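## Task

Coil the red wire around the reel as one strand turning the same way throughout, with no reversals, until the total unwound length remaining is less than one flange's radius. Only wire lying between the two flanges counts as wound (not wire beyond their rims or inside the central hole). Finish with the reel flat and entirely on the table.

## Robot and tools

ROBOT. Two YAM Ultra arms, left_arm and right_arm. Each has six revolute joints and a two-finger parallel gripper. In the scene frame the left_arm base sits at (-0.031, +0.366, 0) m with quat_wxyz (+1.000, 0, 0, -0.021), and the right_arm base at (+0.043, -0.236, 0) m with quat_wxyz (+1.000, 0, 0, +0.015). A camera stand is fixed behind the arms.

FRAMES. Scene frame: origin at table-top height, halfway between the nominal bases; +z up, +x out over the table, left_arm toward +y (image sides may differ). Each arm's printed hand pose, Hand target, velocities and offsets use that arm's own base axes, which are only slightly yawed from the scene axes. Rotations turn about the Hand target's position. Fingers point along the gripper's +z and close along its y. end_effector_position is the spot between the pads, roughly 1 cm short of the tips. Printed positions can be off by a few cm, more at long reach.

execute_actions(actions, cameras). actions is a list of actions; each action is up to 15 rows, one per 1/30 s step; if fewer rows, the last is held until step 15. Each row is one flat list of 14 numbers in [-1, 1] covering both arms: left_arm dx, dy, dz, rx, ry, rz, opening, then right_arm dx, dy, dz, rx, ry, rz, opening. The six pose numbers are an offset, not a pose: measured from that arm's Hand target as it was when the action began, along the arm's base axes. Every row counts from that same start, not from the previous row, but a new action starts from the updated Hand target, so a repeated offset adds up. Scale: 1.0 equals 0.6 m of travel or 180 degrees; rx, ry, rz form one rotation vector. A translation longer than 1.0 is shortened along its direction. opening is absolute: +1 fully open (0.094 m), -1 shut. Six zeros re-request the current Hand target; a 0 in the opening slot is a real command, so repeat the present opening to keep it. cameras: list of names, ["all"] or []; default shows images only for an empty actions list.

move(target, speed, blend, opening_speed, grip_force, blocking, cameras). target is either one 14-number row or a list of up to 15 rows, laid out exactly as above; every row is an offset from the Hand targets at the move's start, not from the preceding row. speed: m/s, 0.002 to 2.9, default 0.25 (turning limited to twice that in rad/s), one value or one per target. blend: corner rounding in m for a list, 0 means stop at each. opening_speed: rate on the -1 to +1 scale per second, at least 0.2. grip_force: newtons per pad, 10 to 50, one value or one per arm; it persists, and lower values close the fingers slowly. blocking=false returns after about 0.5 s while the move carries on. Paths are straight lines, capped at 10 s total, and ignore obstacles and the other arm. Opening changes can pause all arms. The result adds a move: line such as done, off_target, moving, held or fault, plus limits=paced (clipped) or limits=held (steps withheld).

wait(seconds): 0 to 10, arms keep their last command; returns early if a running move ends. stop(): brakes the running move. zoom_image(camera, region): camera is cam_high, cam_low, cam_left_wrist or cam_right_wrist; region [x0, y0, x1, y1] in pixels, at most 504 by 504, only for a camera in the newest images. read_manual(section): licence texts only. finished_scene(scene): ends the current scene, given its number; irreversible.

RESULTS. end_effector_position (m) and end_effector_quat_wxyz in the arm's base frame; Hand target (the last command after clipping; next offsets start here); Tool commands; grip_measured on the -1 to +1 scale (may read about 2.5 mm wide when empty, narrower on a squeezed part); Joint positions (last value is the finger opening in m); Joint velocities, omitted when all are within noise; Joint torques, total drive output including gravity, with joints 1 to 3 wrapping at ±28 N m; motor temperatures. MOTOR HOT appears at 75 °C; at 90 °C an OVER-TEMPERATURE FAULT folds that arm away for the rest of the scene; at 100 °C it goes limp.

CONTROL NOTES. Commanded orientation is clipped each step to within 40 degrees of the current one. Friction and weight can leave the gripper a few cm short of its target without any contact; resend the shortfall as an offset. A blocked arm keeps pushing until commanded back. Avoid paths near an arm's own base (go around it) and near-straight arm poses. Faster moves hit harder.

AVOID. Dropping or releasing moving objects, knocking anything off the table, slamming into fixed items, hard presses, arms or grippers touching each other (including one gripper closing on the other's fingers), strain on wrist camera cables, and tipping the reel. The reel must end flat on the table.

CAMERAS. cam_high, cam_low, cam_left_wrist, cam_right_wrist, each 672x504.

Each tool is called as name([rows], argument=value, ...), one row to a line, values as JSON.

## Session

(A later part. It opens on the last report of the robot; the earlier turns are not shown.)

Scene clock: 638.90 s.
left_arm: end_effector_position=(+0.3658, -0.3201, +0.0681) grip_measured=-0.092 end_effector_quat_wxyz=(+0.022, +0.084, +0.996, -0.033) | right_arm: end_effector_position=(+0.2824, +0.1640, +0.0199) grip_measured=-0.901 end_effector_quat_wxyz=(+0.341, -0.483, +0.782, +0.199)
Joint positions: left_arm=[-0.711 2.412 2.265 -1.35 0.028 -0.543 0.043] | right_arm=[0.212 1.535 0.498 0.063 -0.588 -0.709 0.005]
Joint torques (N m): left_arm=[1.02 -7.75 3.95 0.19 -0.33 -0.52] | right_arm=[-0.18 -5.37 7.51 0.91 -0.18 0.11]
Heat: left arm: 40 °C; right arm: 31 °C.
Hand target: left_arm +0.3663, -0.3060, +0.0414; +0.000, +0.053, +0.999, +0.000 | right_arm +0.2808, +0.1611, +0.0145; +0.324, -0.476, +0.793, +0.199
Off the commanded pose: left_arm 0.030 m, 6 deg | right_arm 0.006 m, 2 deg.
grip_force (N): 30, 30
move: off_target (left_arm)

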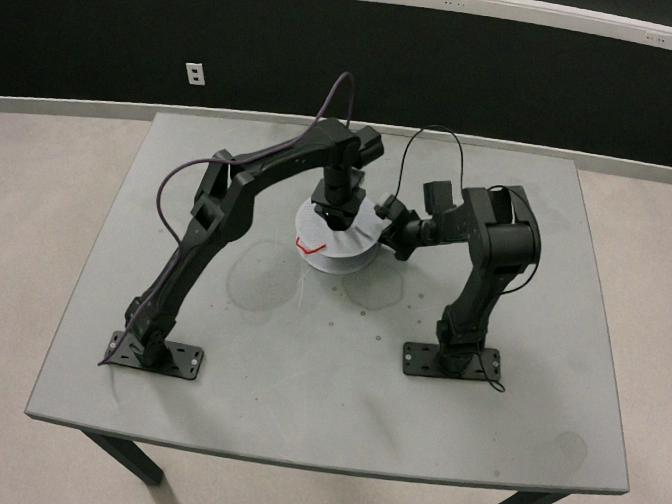

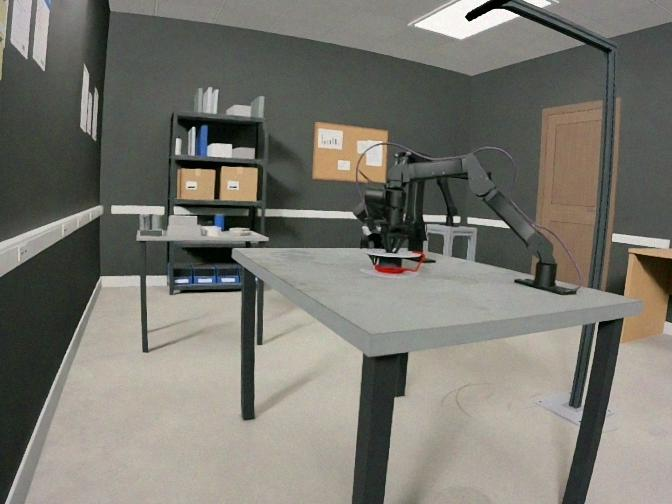

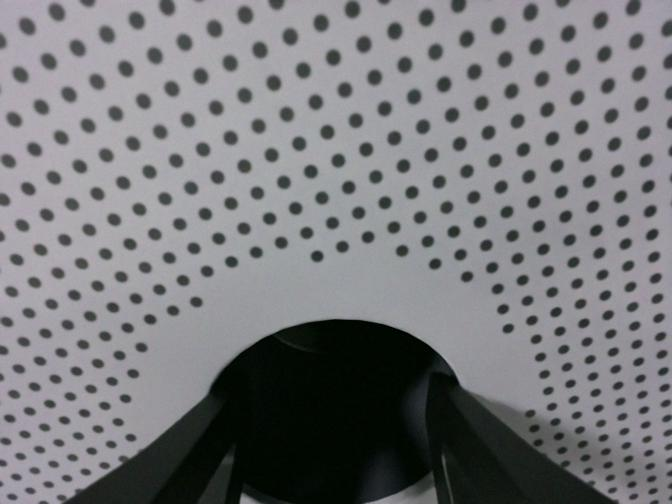

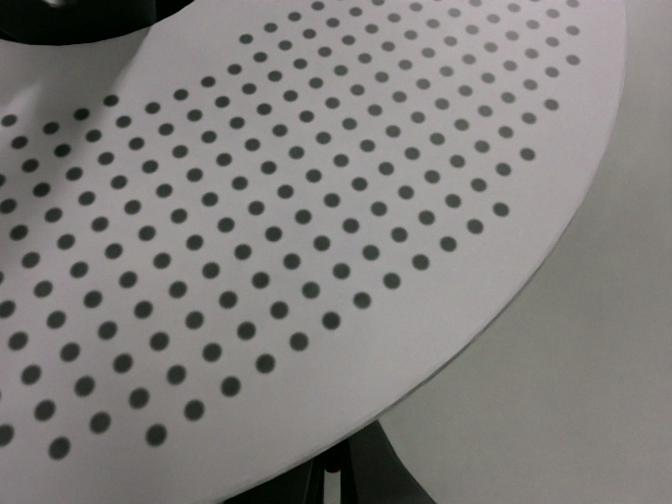

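move([
  [0,0,0,0,0,0,0.05,0.0,0.0,0.0,0,0,0,-0.6],
  [0,0,0,0,0,0,0.05,-0.035,-0.06,0.02,0,0,0,-0.6],
  [0,0,0,0,0,0,0.05,-0.1,-0.06,0.2,0,0,0,-0.6],
], speed=[0.06,0.08,0.2], cameras=["all"])

zoom_image(camera="cam_low", region=[355, 240, 435, 290])

zoom_image(camera="cam_high", region=[260, 170, 400, 290])

Scene clock: 644.13 s.
left_arm: end_effector_position=(+0.3660, -0.3200, +0.0681) grip_measured=-0.092 end_effector_quat_wxyz=(+0.022, +0.076, +0.996, -0.032) | right_arm: end_effector_position=(+0.2212, +0.1229, +0.1262) grip_measured=-0.602 end_effector_quat_wxyz=(+0.318, -0.472, +0.799, +0.193)
Joint positions: left_arm=[-0.711 2.412 2.265 -1.35 0.026 -0.56 0.043] | right_arm=[0.074 1.01 0.679 -0.765 -0.622 -0.838 0.019]
Joint torques (N m): left_arm=[1.02 -7.71 4.03 0.18 -0.31 -0.31] | right_arm=[-0.36 -2.95 9.92 0.86 -0.56 -0.12]
Heat: left arm: 40 °C; right arm: 31 °C.
Hand target: left_arm +0.3663, -0.3061, +0.0414; +0.000, +0.053, +0.999, +0.000 | right_arm +0.2209, +0.1250, +0.1345; +0.324, -0.476, +0.793, +0.199
Off the commanded pose: left_arm 0.030 m, 5 deg | right_arm 0.009 m, 1 deg.
grip_force (N): 30, 30
move: off_target (left_arm)

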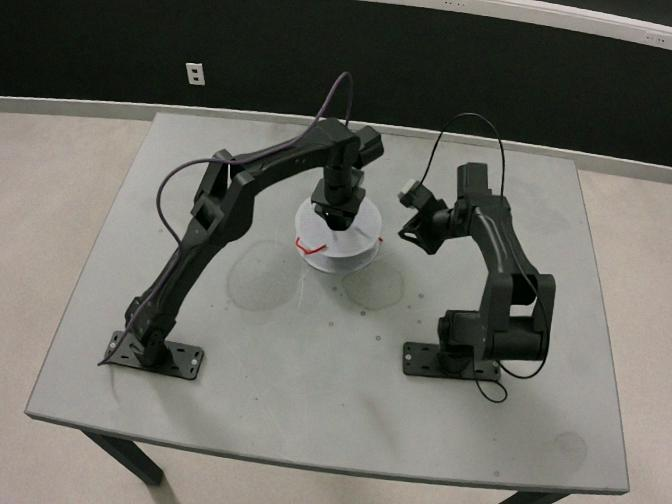

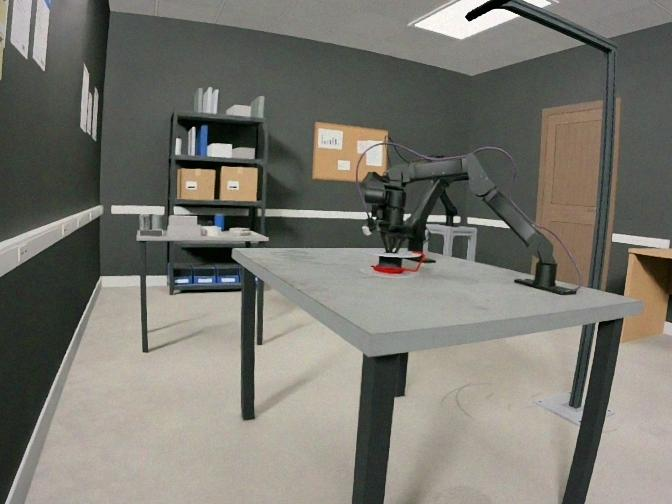

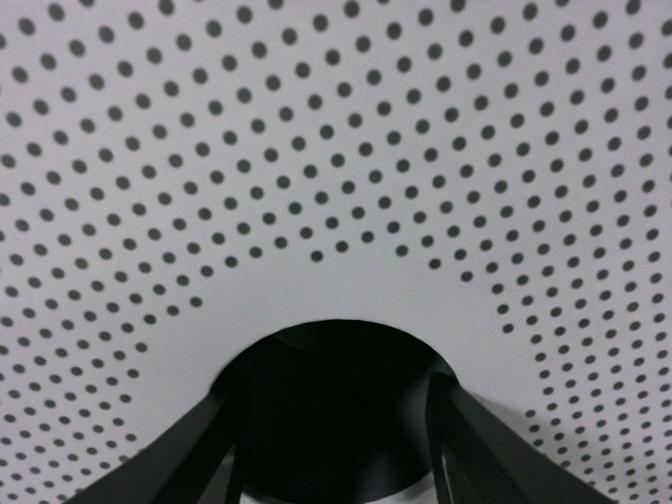

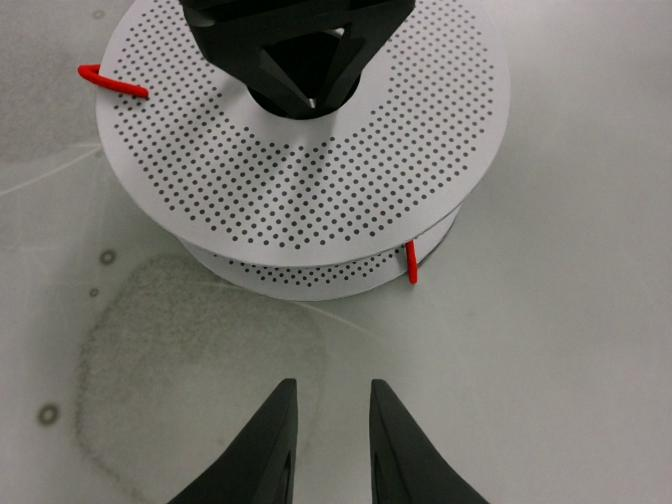

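Scaled by 6.300 from the camera's 672x504 image, which has a finer 960x720 frame.

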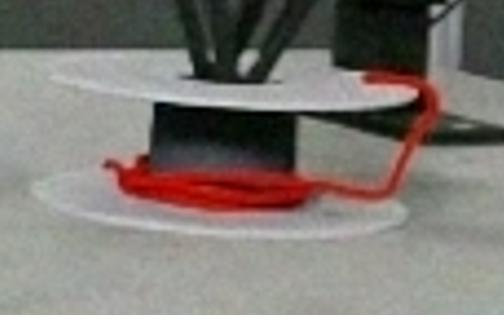

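Scaled by 3.600 from the camera's 672x504 image, which has a finer 960x720 frame.

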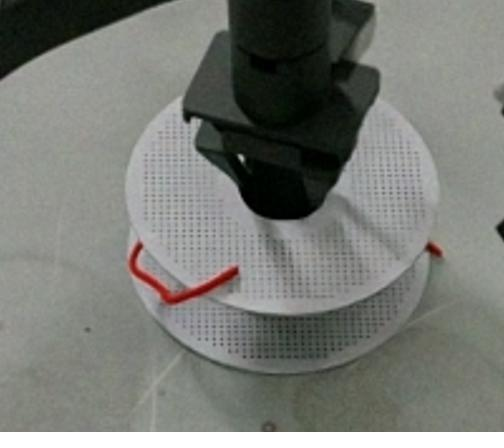

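move(target=[0,0,0,0,0,0.36,0.05,0.0,0.0,0.0,0,0,0,-0.6], speed=0.15, cameras=["all"])

zoom_image(camera="cam_low", region=[355, 240, 435, 290])

zoom_image(camera="cam_high", region=[260, 170, 400, 290])

Scene clock: 650.90 s.
left_arm: end_effector_position=(+0.3686, -0.3140, +0.0685) grip_measured=-0.088 end_effector_quat_wxyz=(+0.016, -0.469, +0.882, -0.029) | right_arm: end_effector_position=(+0.2210, +0.1229, +0.1262) grip_measured=-0.602 end_effector_quat_wxyz=(+0.318, -0.472, +0.799, +0.193)
Joint positions: left_arm=[-0.711 2.412 2.267 -1.36 -0.009 -1.689 0.043] | right_arm=[0.074 1.01 0.679 -0.766 -0.622 -0.838 0.019]
Joint torques (N m): left_arm=[1.02 -7.56 4.12 0.24 0.08 -0.31] | right_arm=[-0.32 -2.91 9.91 0.84 -0.55 -0.11]
Heat: left arm: 40 °C; right arm: 31 °C.
Hand target: left_arm +0.3663, -0.3062, +0.0415; +0.000, -0.490, +0.872, +0.000 | right_arm +0.2209, +0.1250, +0.1345; +0.324, -0.476, +0.793, +0.199
Off the commanded pose: left_arm 0.028 m, 5 deg | right_arm 0.009 m, 1 deg.
grip_force (N): 30, 30
move: off_target (left_arm)

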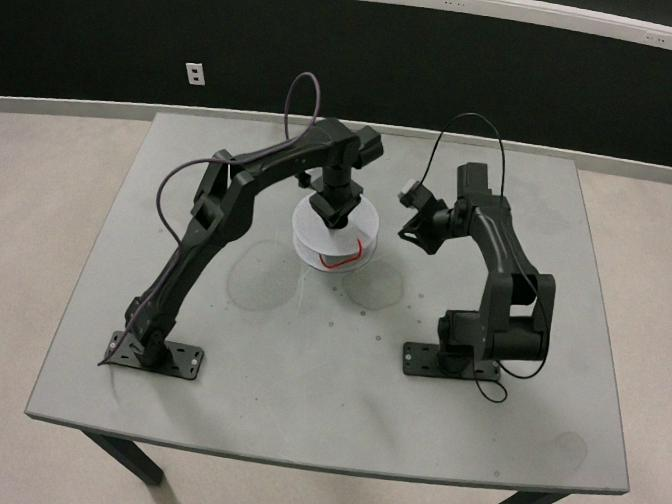

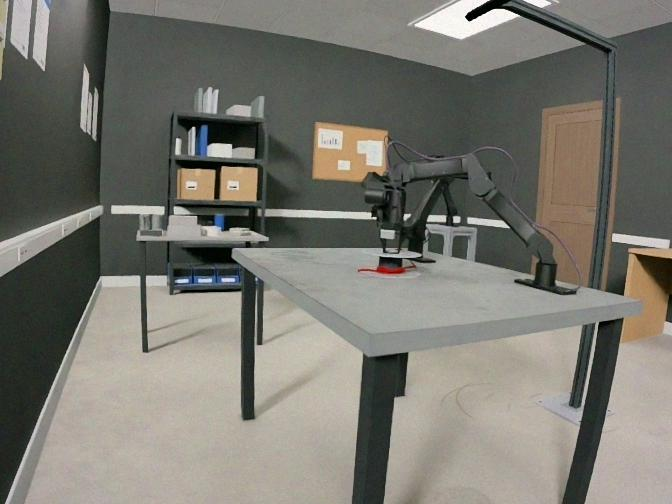

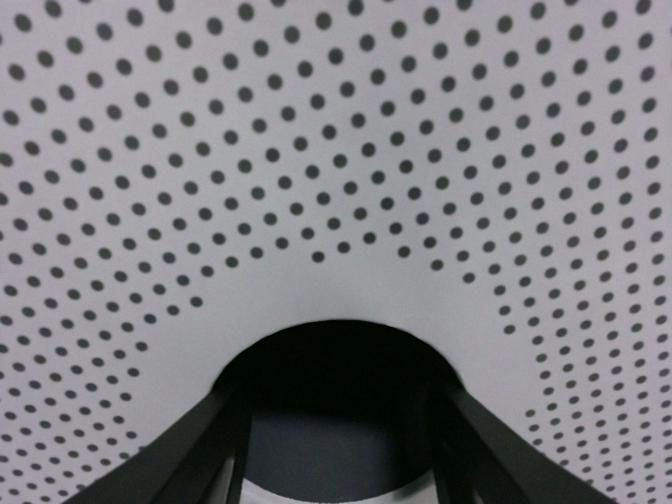

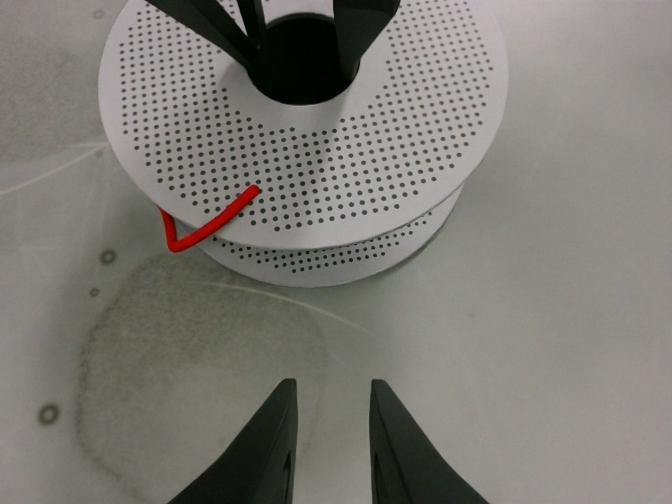

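Scaled by 6.300 from the camera's 672x504 image, which has a finer 960x720 frame.

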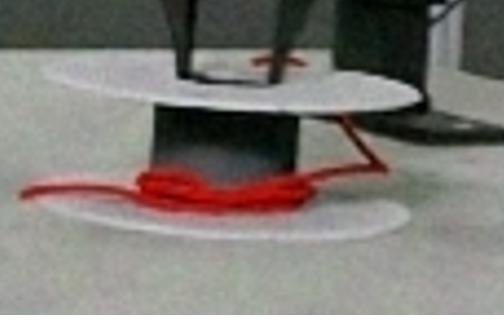

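Scaled by 3.600 from the camera's 672x504 image, which has a finer 960x720 frame.

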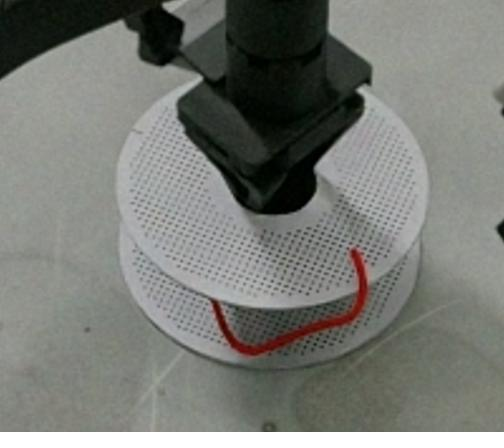

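move(target=[0,0,0,0,0,0,0.05,-0.02,0.1525,-0.0,0,0,-0.311,-0.4], speed=0.15, cameras=["cam_right_wrist","cam_high"])

Scene clock: 660.37 s.
left_arm: end_effector_position=(+0.3686, -0.3140, +0.0685) grip_measured=-0.088 end_effector_quat_wxyz=(+0.016, -0.470, +0.882, -0.029) | right_arm: end_effector_position=(+0.2065, +0.2159, +0.1278) grip_measured=-0.402 end_effector_quat_wxyz=(+0.371, -0.052, +0.927, +0.031)
Joint positions: left_arm=[-0.711 2.412 2.267 -1.36 -0.009 -1.689 0.043] | right_arm=[1.17 1.251 0.82 -0.684 0.634 0.906 0.028]
Joint torques (N m): left_arm=[1.05 -7.54 4.12 0.25 0.08 -0.33] | right_arm=[0.54 -4.07 10.17 0.82 0.6 0.11]
Heat: left arm: 39 °C; right arm: 31 °C.
Hand target: left_arm +0.3663, -0.3062, +0.0415; +0.000, -0.490, +0.872, +0.000 | right_arm +0.2089, +0.2166, +0.1346; +0.379, -0.048, +0.924, +0.024
Off the commanded pose: left_arm 0.028 m, 5 deg | right_arm 0.007 m, 1 deg.
grip_force (N): 30, 30
move: off_target (left_arm)
Images, in order (width x height): cam_high 672x504, cam_right_wrist 672x504.

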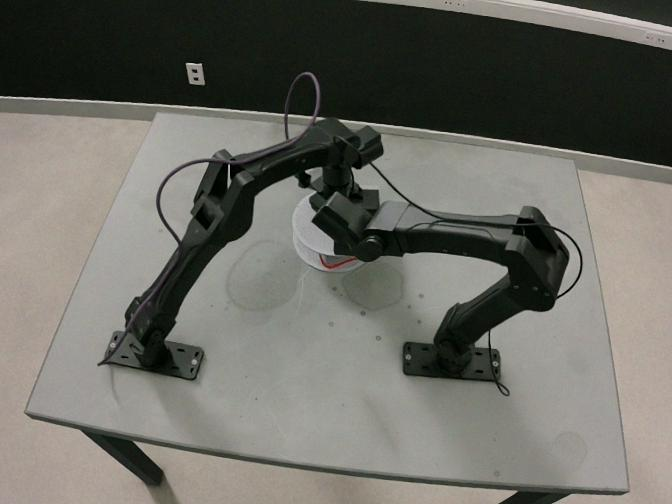

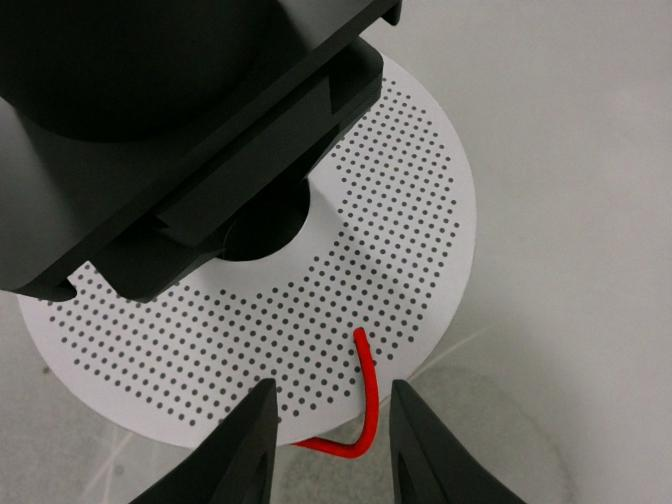

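move(target=[0,0,0,0,0,0,0.05,0.0335,-0.0118,-0.082,0,0,0.0,-0.5], speed=0.08, cameras=["cam_right_wrist","cam_low"])

zoom_image(camera="cam_low", region=[355, 220, 455, 290])

Scene clock: 663.90 s.
left_arm: end_effector_position=(+0.3686, -0.3140, +0.0685) grip_measured=-0.088 end_effector_quat_wxyz=(+0.016, -0.470, +0.882, -0.029) | right_arm: end_effector_position=(+0.2288, +0.2130, +0.0913) grip_measured=-0.498 end_effector_quat_wxyz=(+0.383, -0.045, +0.922, +0.031)
Joint positions: left_arm=[-0.711 2.412 2.267 -1.36 -0.009 -1.689 0.043] | right_arm=[1.087 1.311 0.687 -0.422 0.618 0.819 0.024]
Joint torques (N m): left_arm=[1.03 -7.56 4.12 0.24 0.08 -0.33] | right_arm=[-0.76 -4.6 6.58 1.2 0.29 -0.11]
Heat: left arm: 39 °C; right arm: 31 °C.
Hand target: left_arm +0.3663, -0.3062, +0.0415; +0.000, -0.490, +0.872, +0.000 | right_arm +0.2290, +0.2095, +0.0854; +0.379, -0.048, +0.924, +0.024
Off the commanded pose: left_arm 0.028 m, 5 deg | right_arm 0.007 m, 1 deg.
grip_force (N): 30, 30
move: off_target (left_arm)
Images, in order (width x height): cam_low 672x504, cam_right_wrist 672x504.

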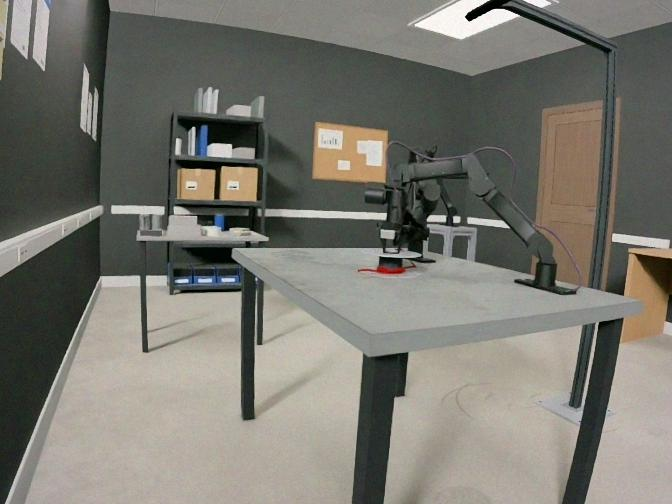

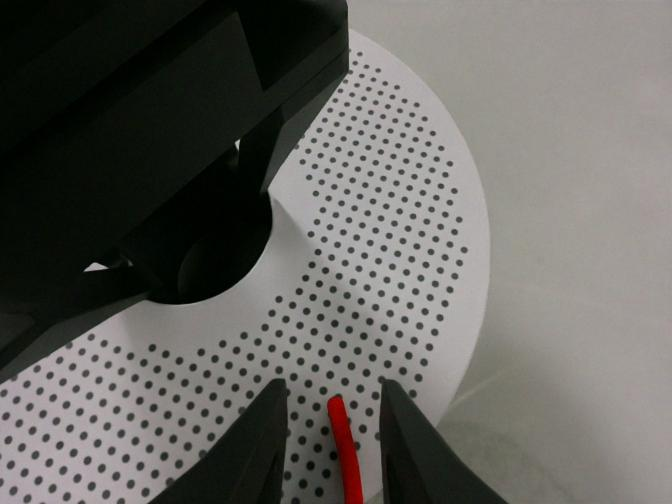

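Scaled by 5.040 from the camera's 672x504 image, which has a finer 960x720 frame.

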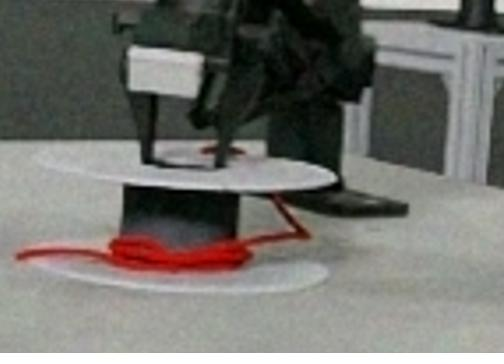

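move([
  [0,0,0,0,0,0,0.05,-0.002,-0.004,-0.022,0,0,0.0,-0.5],
  [0,0,0,0,0,0,0.05,-0.002,-0.004,-0.022,0,0,0.0,-1],
], speed=0.05, opening_speed=0.7, cameras=["cam_right_wrist"])

Scene clock: 667.90 s.
left_arm: end_effector_position=(+0.3686, -0.3140, +0.0685) grip_measured=-0.088 end_effector_quat_wxyz=(+0.016, -0.470, +0.882, -0.029) | right_arm: end_effector_position=(+0.2280, +0.2117, +0.0794) grip_measured=-0.939 end_effector_quat_wxyz=(+0.384, -0.044, +0.922, +0.034)
Joint positions: left_arm=[-0.711 2.412 2.267 -1.36 -0.009 -1.689 0.043] | right_arm=[1.087 1.324 0.642 -0.358 0.617 0.818 0.003]
Joint torques (N m): left_arm=[1.03 -7.56 4.12 0.24 0.08 -0.33] | right_arm=[-0.69 -4.41 6.28 1.22 0.31 -0.07]
Heat: left arm: 39 °C; right arm: 31 °C.
Hand target: left_arm +0.3663, -0.3062, +0.0415; +0.000, -0.490, +0.872, +0.000 | right_arm +0.2278, +0.2071, +0.0721; +0.379, -0.048, +0.924, +0.024
Off the commanded pose: left_arm 0.028 m, 5 deg | right_arm 0.009 m, 1 deg.
grip_force (N): 30, 30
move: off_target (left_arm)
Images, in order (width x height): cam_right_wrist 672x504.

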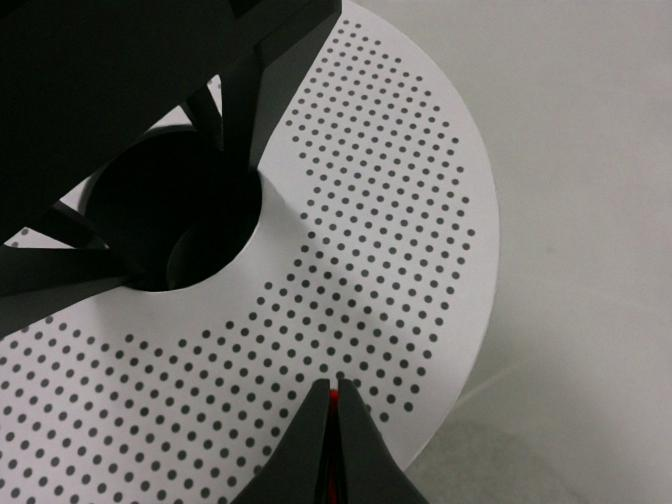

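move([
  [0,0,0,0,0,0,0.05,0,0,0.05,0,0,0,-1],
  [0,0,0,0,0,0,0.05,-0.045,-0.078,0.05,0,0,0.2,-1],
  [0,0,0,0,0,0,0.05,-0.045,-0.078,-0.03,0,0,0.25,-1],
], speed=0.06, cameras=["all"])

zoom_image(camera="cam_low", region=[355, 220, 455, 290])

Scene clock: 678.27 s.
left_arm: end_effector_position=(+0.3686, -0.3140, +0.0685) grip_measured=-0.088 end_effector_quat_wxyz=(+0.016, -0.470, +0.882, -0.029) | right_arm: end_effector_position=(+0.2040, +0.1611, +0.0593) grip_measured=-0.949 end_effector_quat_wxyz=(+0.347, -0.395, +0.835, +0.163)
Joint positions: left_arm=[-0.711 2.412 2.267 -1.36 -0.009 -1.689 0.043] | right_arm=[0.465 0.884 0.304 -0.249 -0.29 -0.305 0.002]
Joint torques (N m): left_arm=[1.03 -7.56 4.14 0.24 0.08 -0.33] | right_arm=[-0.85 -1.52 6.83 1.56 -0.33 -0.12]
Heat: left arm: 39 °C; right arm: 32 °C.
Hand target: left_arm +0.3663, -0.3062, +0.0415; +0.000, -0.490, +0.872, +0.000 | right_arm +0.2007, +0.1603, +0.0541; +0.341, -0.398, +0.835, +0.167
Off the commanded pose: left_arm 0.028 m, 5 deg | right_arm 0.006 m, 1 deg.
grip_force (N): 30, 30
move: off_target (left_arm)

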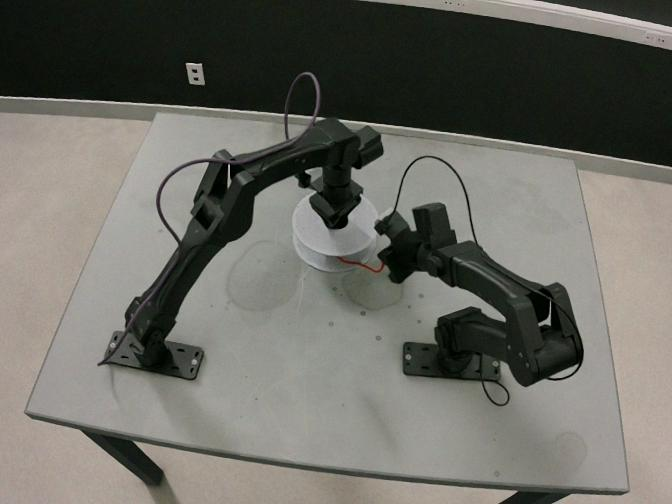

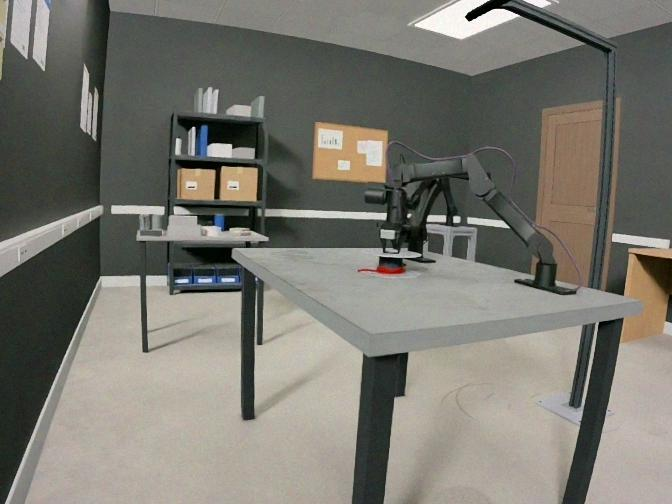

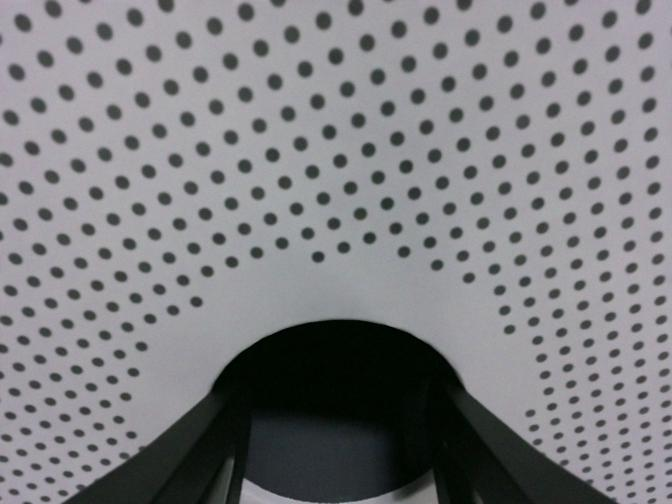

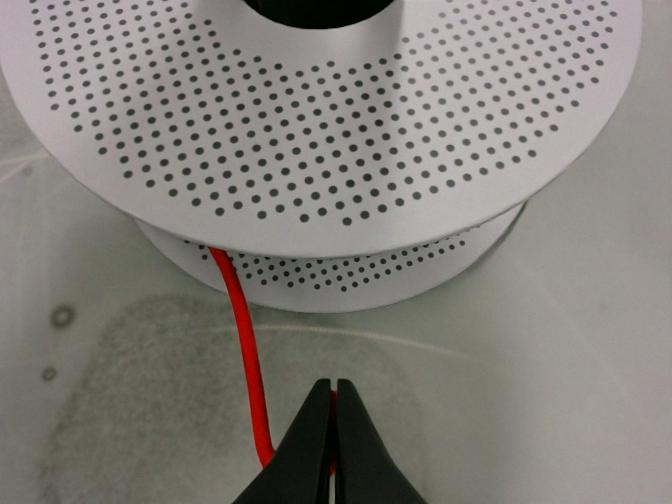

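Scaled by 5.040 from the camera's 672x504 image, which has a finer 960x720 frame.

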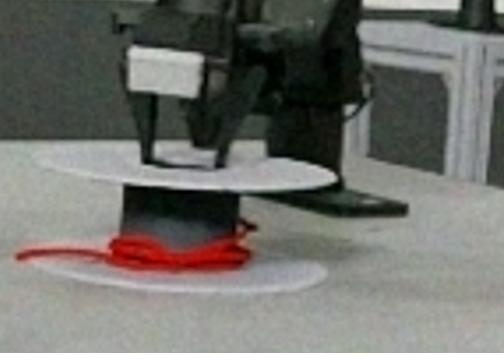

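move([
  [0,0,0,0,0,0,0.05,-0.025,0.025,-0.075,0,0,0,-1],
  [0,0,0,0,0,-0.15,0.05,-0.025,0.025,-0.075,0,0,0,-1],
], speed=0.08, cameras=["all"])

zoom_image(camera="cam_low", region=[355, 220, 455, 290])

Scene clock: 685.33 s.
left_arm: end_effector_position=(+0.3677, -0.3151, +0.0690) grip_measured=-0.079 end_effector_quat_wxyz=(+0.013, -0.287, +0.957, -0.032) | right_arm: end_effector_position=(+0.1848, +0.1741, +0.0125) grip_measured=-0.949 end_effector_quat_wxyz=(+0.334, -0.399, +0.837, +0.171)
Joint positions: left_arm=[-0.706 2.411 2.267 -1.36 0.013 -1.289 0.043] | right_arm=[0.595 1.015 0.143 0.044 -0.222 -0.208 0.002]
Joint torques (N m): left_arm=[0.66 -7.5 4.08 0.25 -0.14 0.32] | right_arm=[1.22 -0.43 5.82 2.07 0.08 0.1]
Heat: left arm: 39 °C; right arm: 33 °C.
Hand target: left_arm +0.3663, -0.3062, +0.0415; +0.000, -0.273, +0.962, +0.000 | right_arm +0.1858, +0.1753, +0.0092; +0.341, -0.398, +0.835, +0.167
Off the commanded pose: left_arm 0.029 m, 4 deg | right_arm 0.004 m, 1 deg.
grip_force (N): 30, 30
move: off_target (left_arm)

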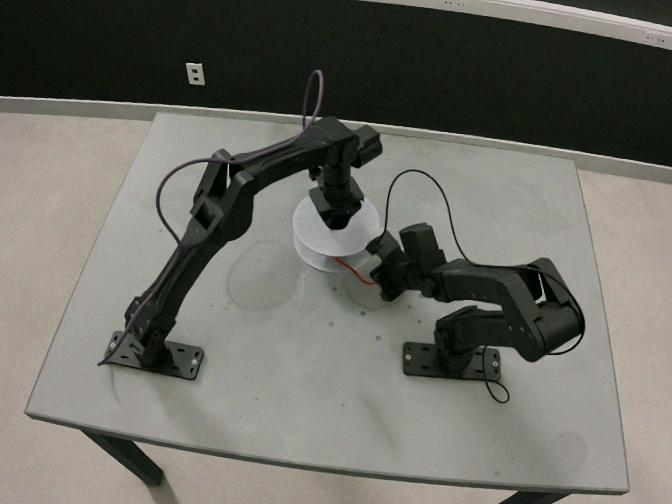

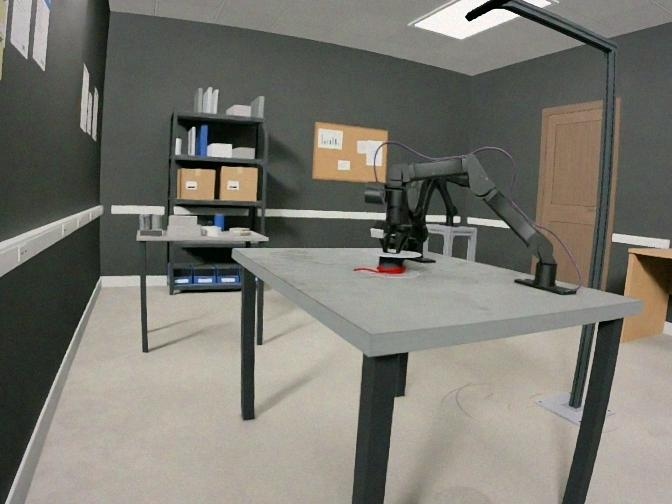

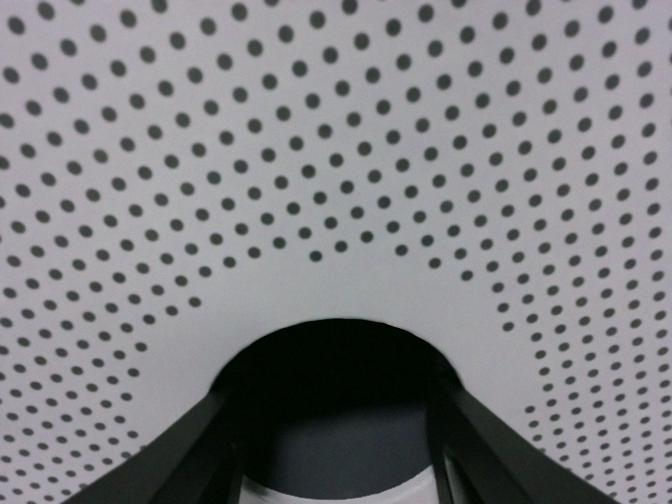

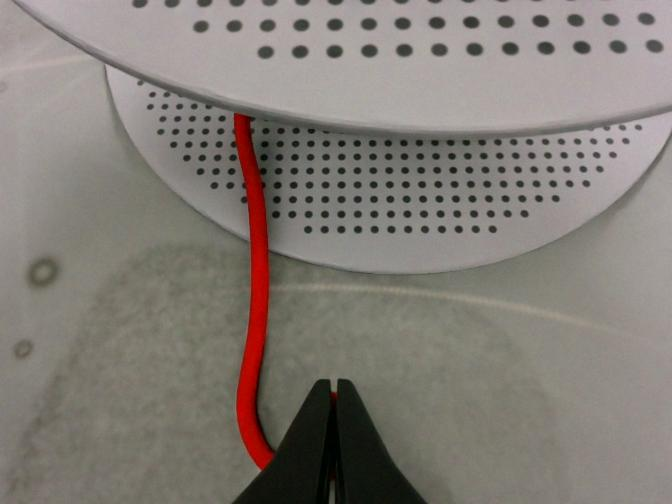

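Scaled by 5.040 from the camera's 672x504 image, which has a finer 960x720 frame.

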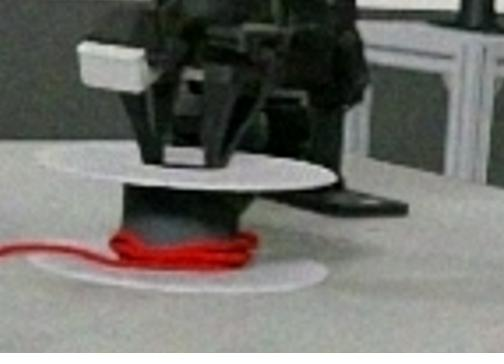

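move([
  [0,0,0,0,0,-0.2,0.05,0.02,0.02,0.008,0,0,0,-1],
], speed=0.08, cameras=["all"])

zoom_image(camera="cam_low", region=[345, 220, 445, 290])

zoom_image(camera="cam_high", region=[260, 170, 400, 290])

Scene clock: 691.93 s.
left_arm: end_effector_position=(+0.3652, -0.3176, +0.0693) grip_measured=-0.078 end_effector_quat_wxyz=(+0.015, +0.022, +0.999, -0.033) | right_arm: end_effector_position=(+0.1918, +0.1829, +0.0122) grip_measured=-0.949 end_effector_quat_wxyz=(+0.334, -0.399, +0.837, +0.171)
Joint positions: left_arm=[-0.706 2.411 2.267 -1.362 0.032 -0.663 0.043] | right_arm=[0.617 1.1 0.17 0.106 -0.208 -0.191 0.002]
Joint torques (N m): left_arm=[0.66 -7.49 4.04 0.26 -0.35 0.37] | right_arm=[1.02 -0.24 8.23 1.85 0.06 0.05]
Motor temperatures (°C): left_arm=[27 38 31 24 23 25 29] | right_arm=[23 30 28 34 23 24 24]
Heat: left arm: 38 °C; right arm: 34 °C.
Hand target: left_arm +0.3663, -0.3061, +0.0415; +0.000, +0.037, +0.999, +0.000 | right_arm +0.1978, +0.1872, +0.0139; +0.341, -0.398, +0.835, +0.167
Off the commanded pose: left_arm 0.030 m, 5 deg | right_arm 0.008 m, 1 deg.
grip_force (N): 30, 30
move: off_target (left_arm)

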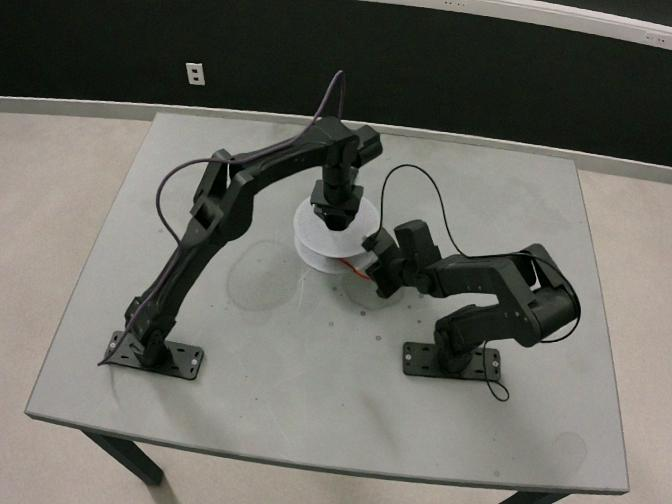

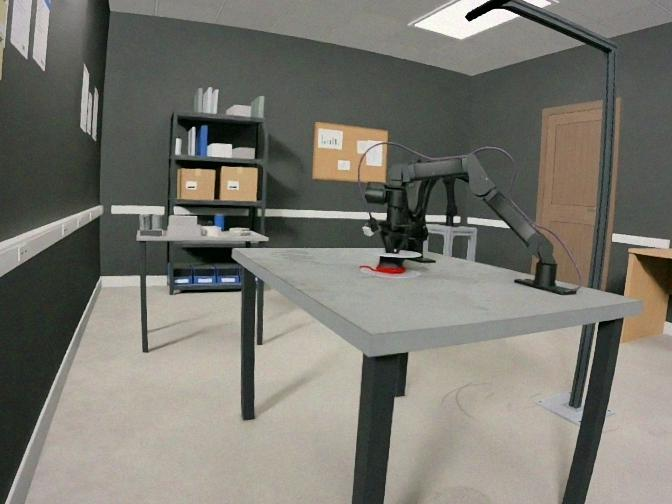

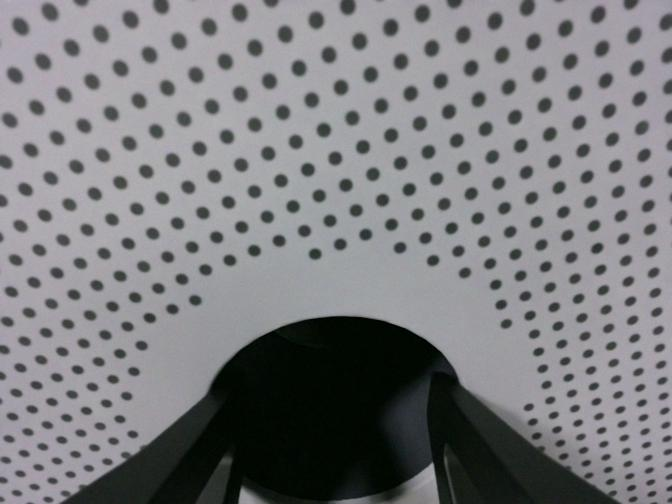

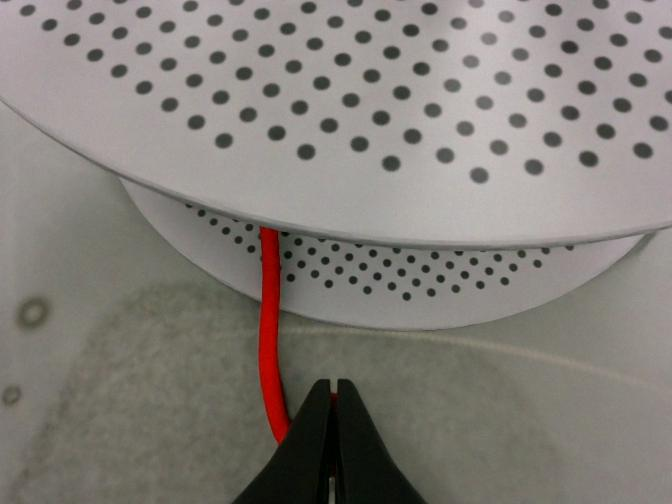

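Scaled by 5.040 from the camera's 672x504 image, which has a finer 960x720 frame.

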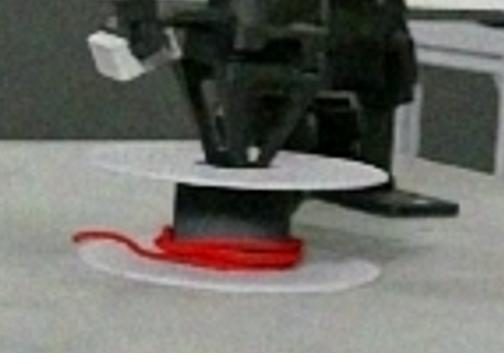

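Scaled by 3.600 from the camera's 672x504 image, which has a finer 960x720 frame.

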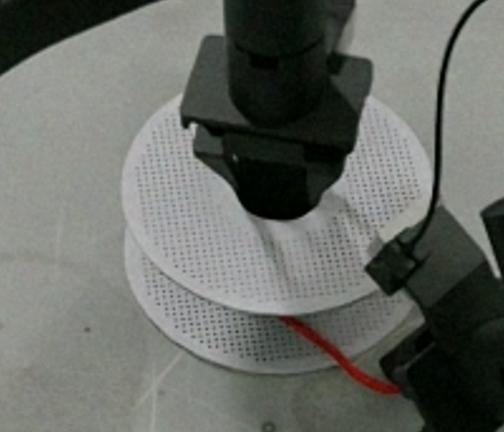

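move([
  [0,0,0,0,0,-0.3,0.05,0.033,0.03,0.004,0,0,0,-1],
], speed=0.1, cameras=["all"])

zoom_image(camera="cam_low", region=[345, 220, 445, 290])

zoom_image(camera="cam_high", region=[260, 170, 400, 290])

Scene clock: 698.30 s.
left_arm: end_effector_position=(+0.3723, -0.3205, +0.0710) grip_measured=-0.053 end_effector_quat_wxyz=(+0.044, +0.472, +0.880, -0.023) | right_arm: end_effector_position=(+0.2107, +0.2024, +0.0120) grip_measured=-0.974 end_effector_quat_wxyz=(+0.335, -0.403, +0.834, +0.172)
Joint positions: left_arm=[-0.703 2.41 2.271 -1.336 0.028 0.281 0.045] | right_arm=[0.642 1.274 0.248 0.207 -0.194 -0.18 0.001]
Joint torques (N m): left_arm=[0.46 -7.5 3.9 0.05 -0.28 0.37] | right_arm=[0.32 -3.07 8.69 1.53 0.09 0.07]
Heat: left arm: 38 °C; right arm: 34 °C.
Hand target: left_arm +0.3664, -0.3060, +0.0414; +0.000, +0.487, +0.874, +0.000 | right_arm +0.2176, +0.2052, +0.0163; +0.341, -0.398, +0.835, +0.167
Off the commanded pose: left_arm 0.033 m, 6 deg | right_arm 0.009 m, 1 deg.
grip_force (N): 30, 30
move: off_target (left_arm)

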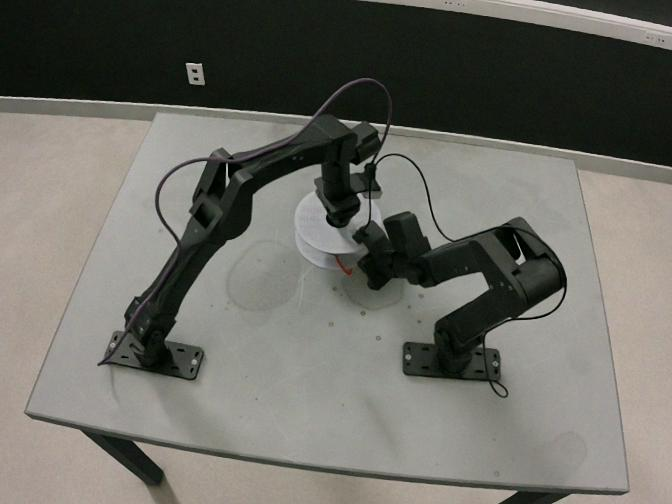

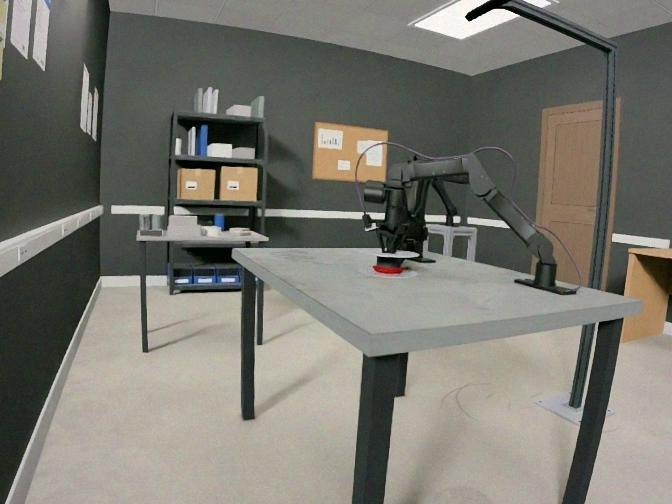

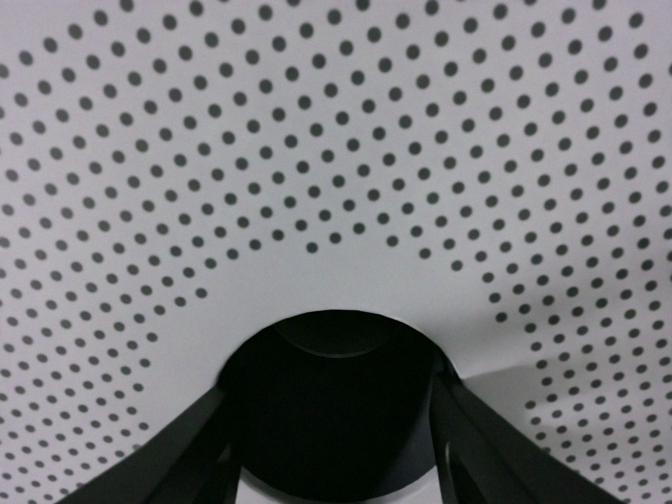

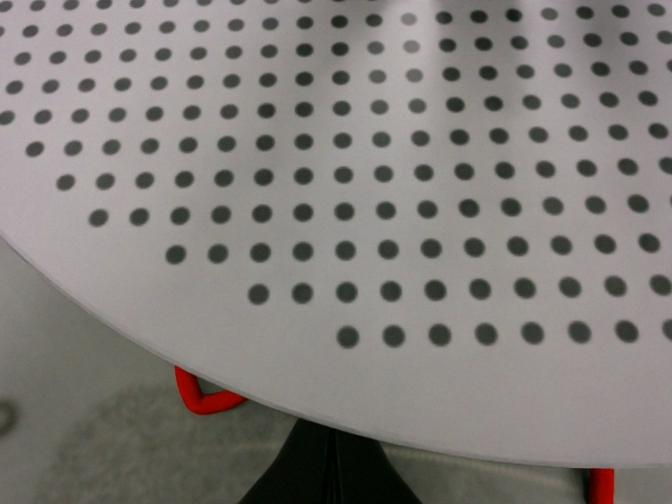

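Scaled by 5.040 from the camera's 672x504 image, which has a finer 960x720 frame.

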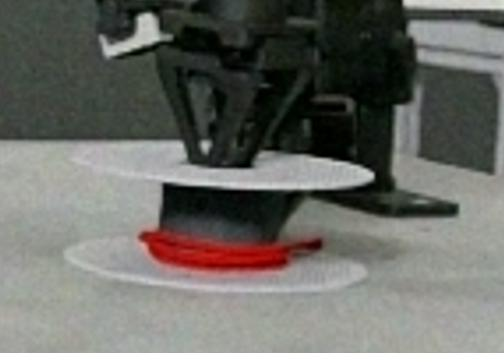

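Scaled by 3.600 from the camera's 672x504 image, which has a finer 960x720 frame.

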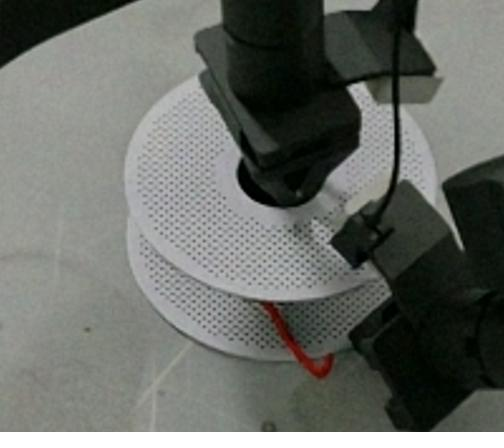

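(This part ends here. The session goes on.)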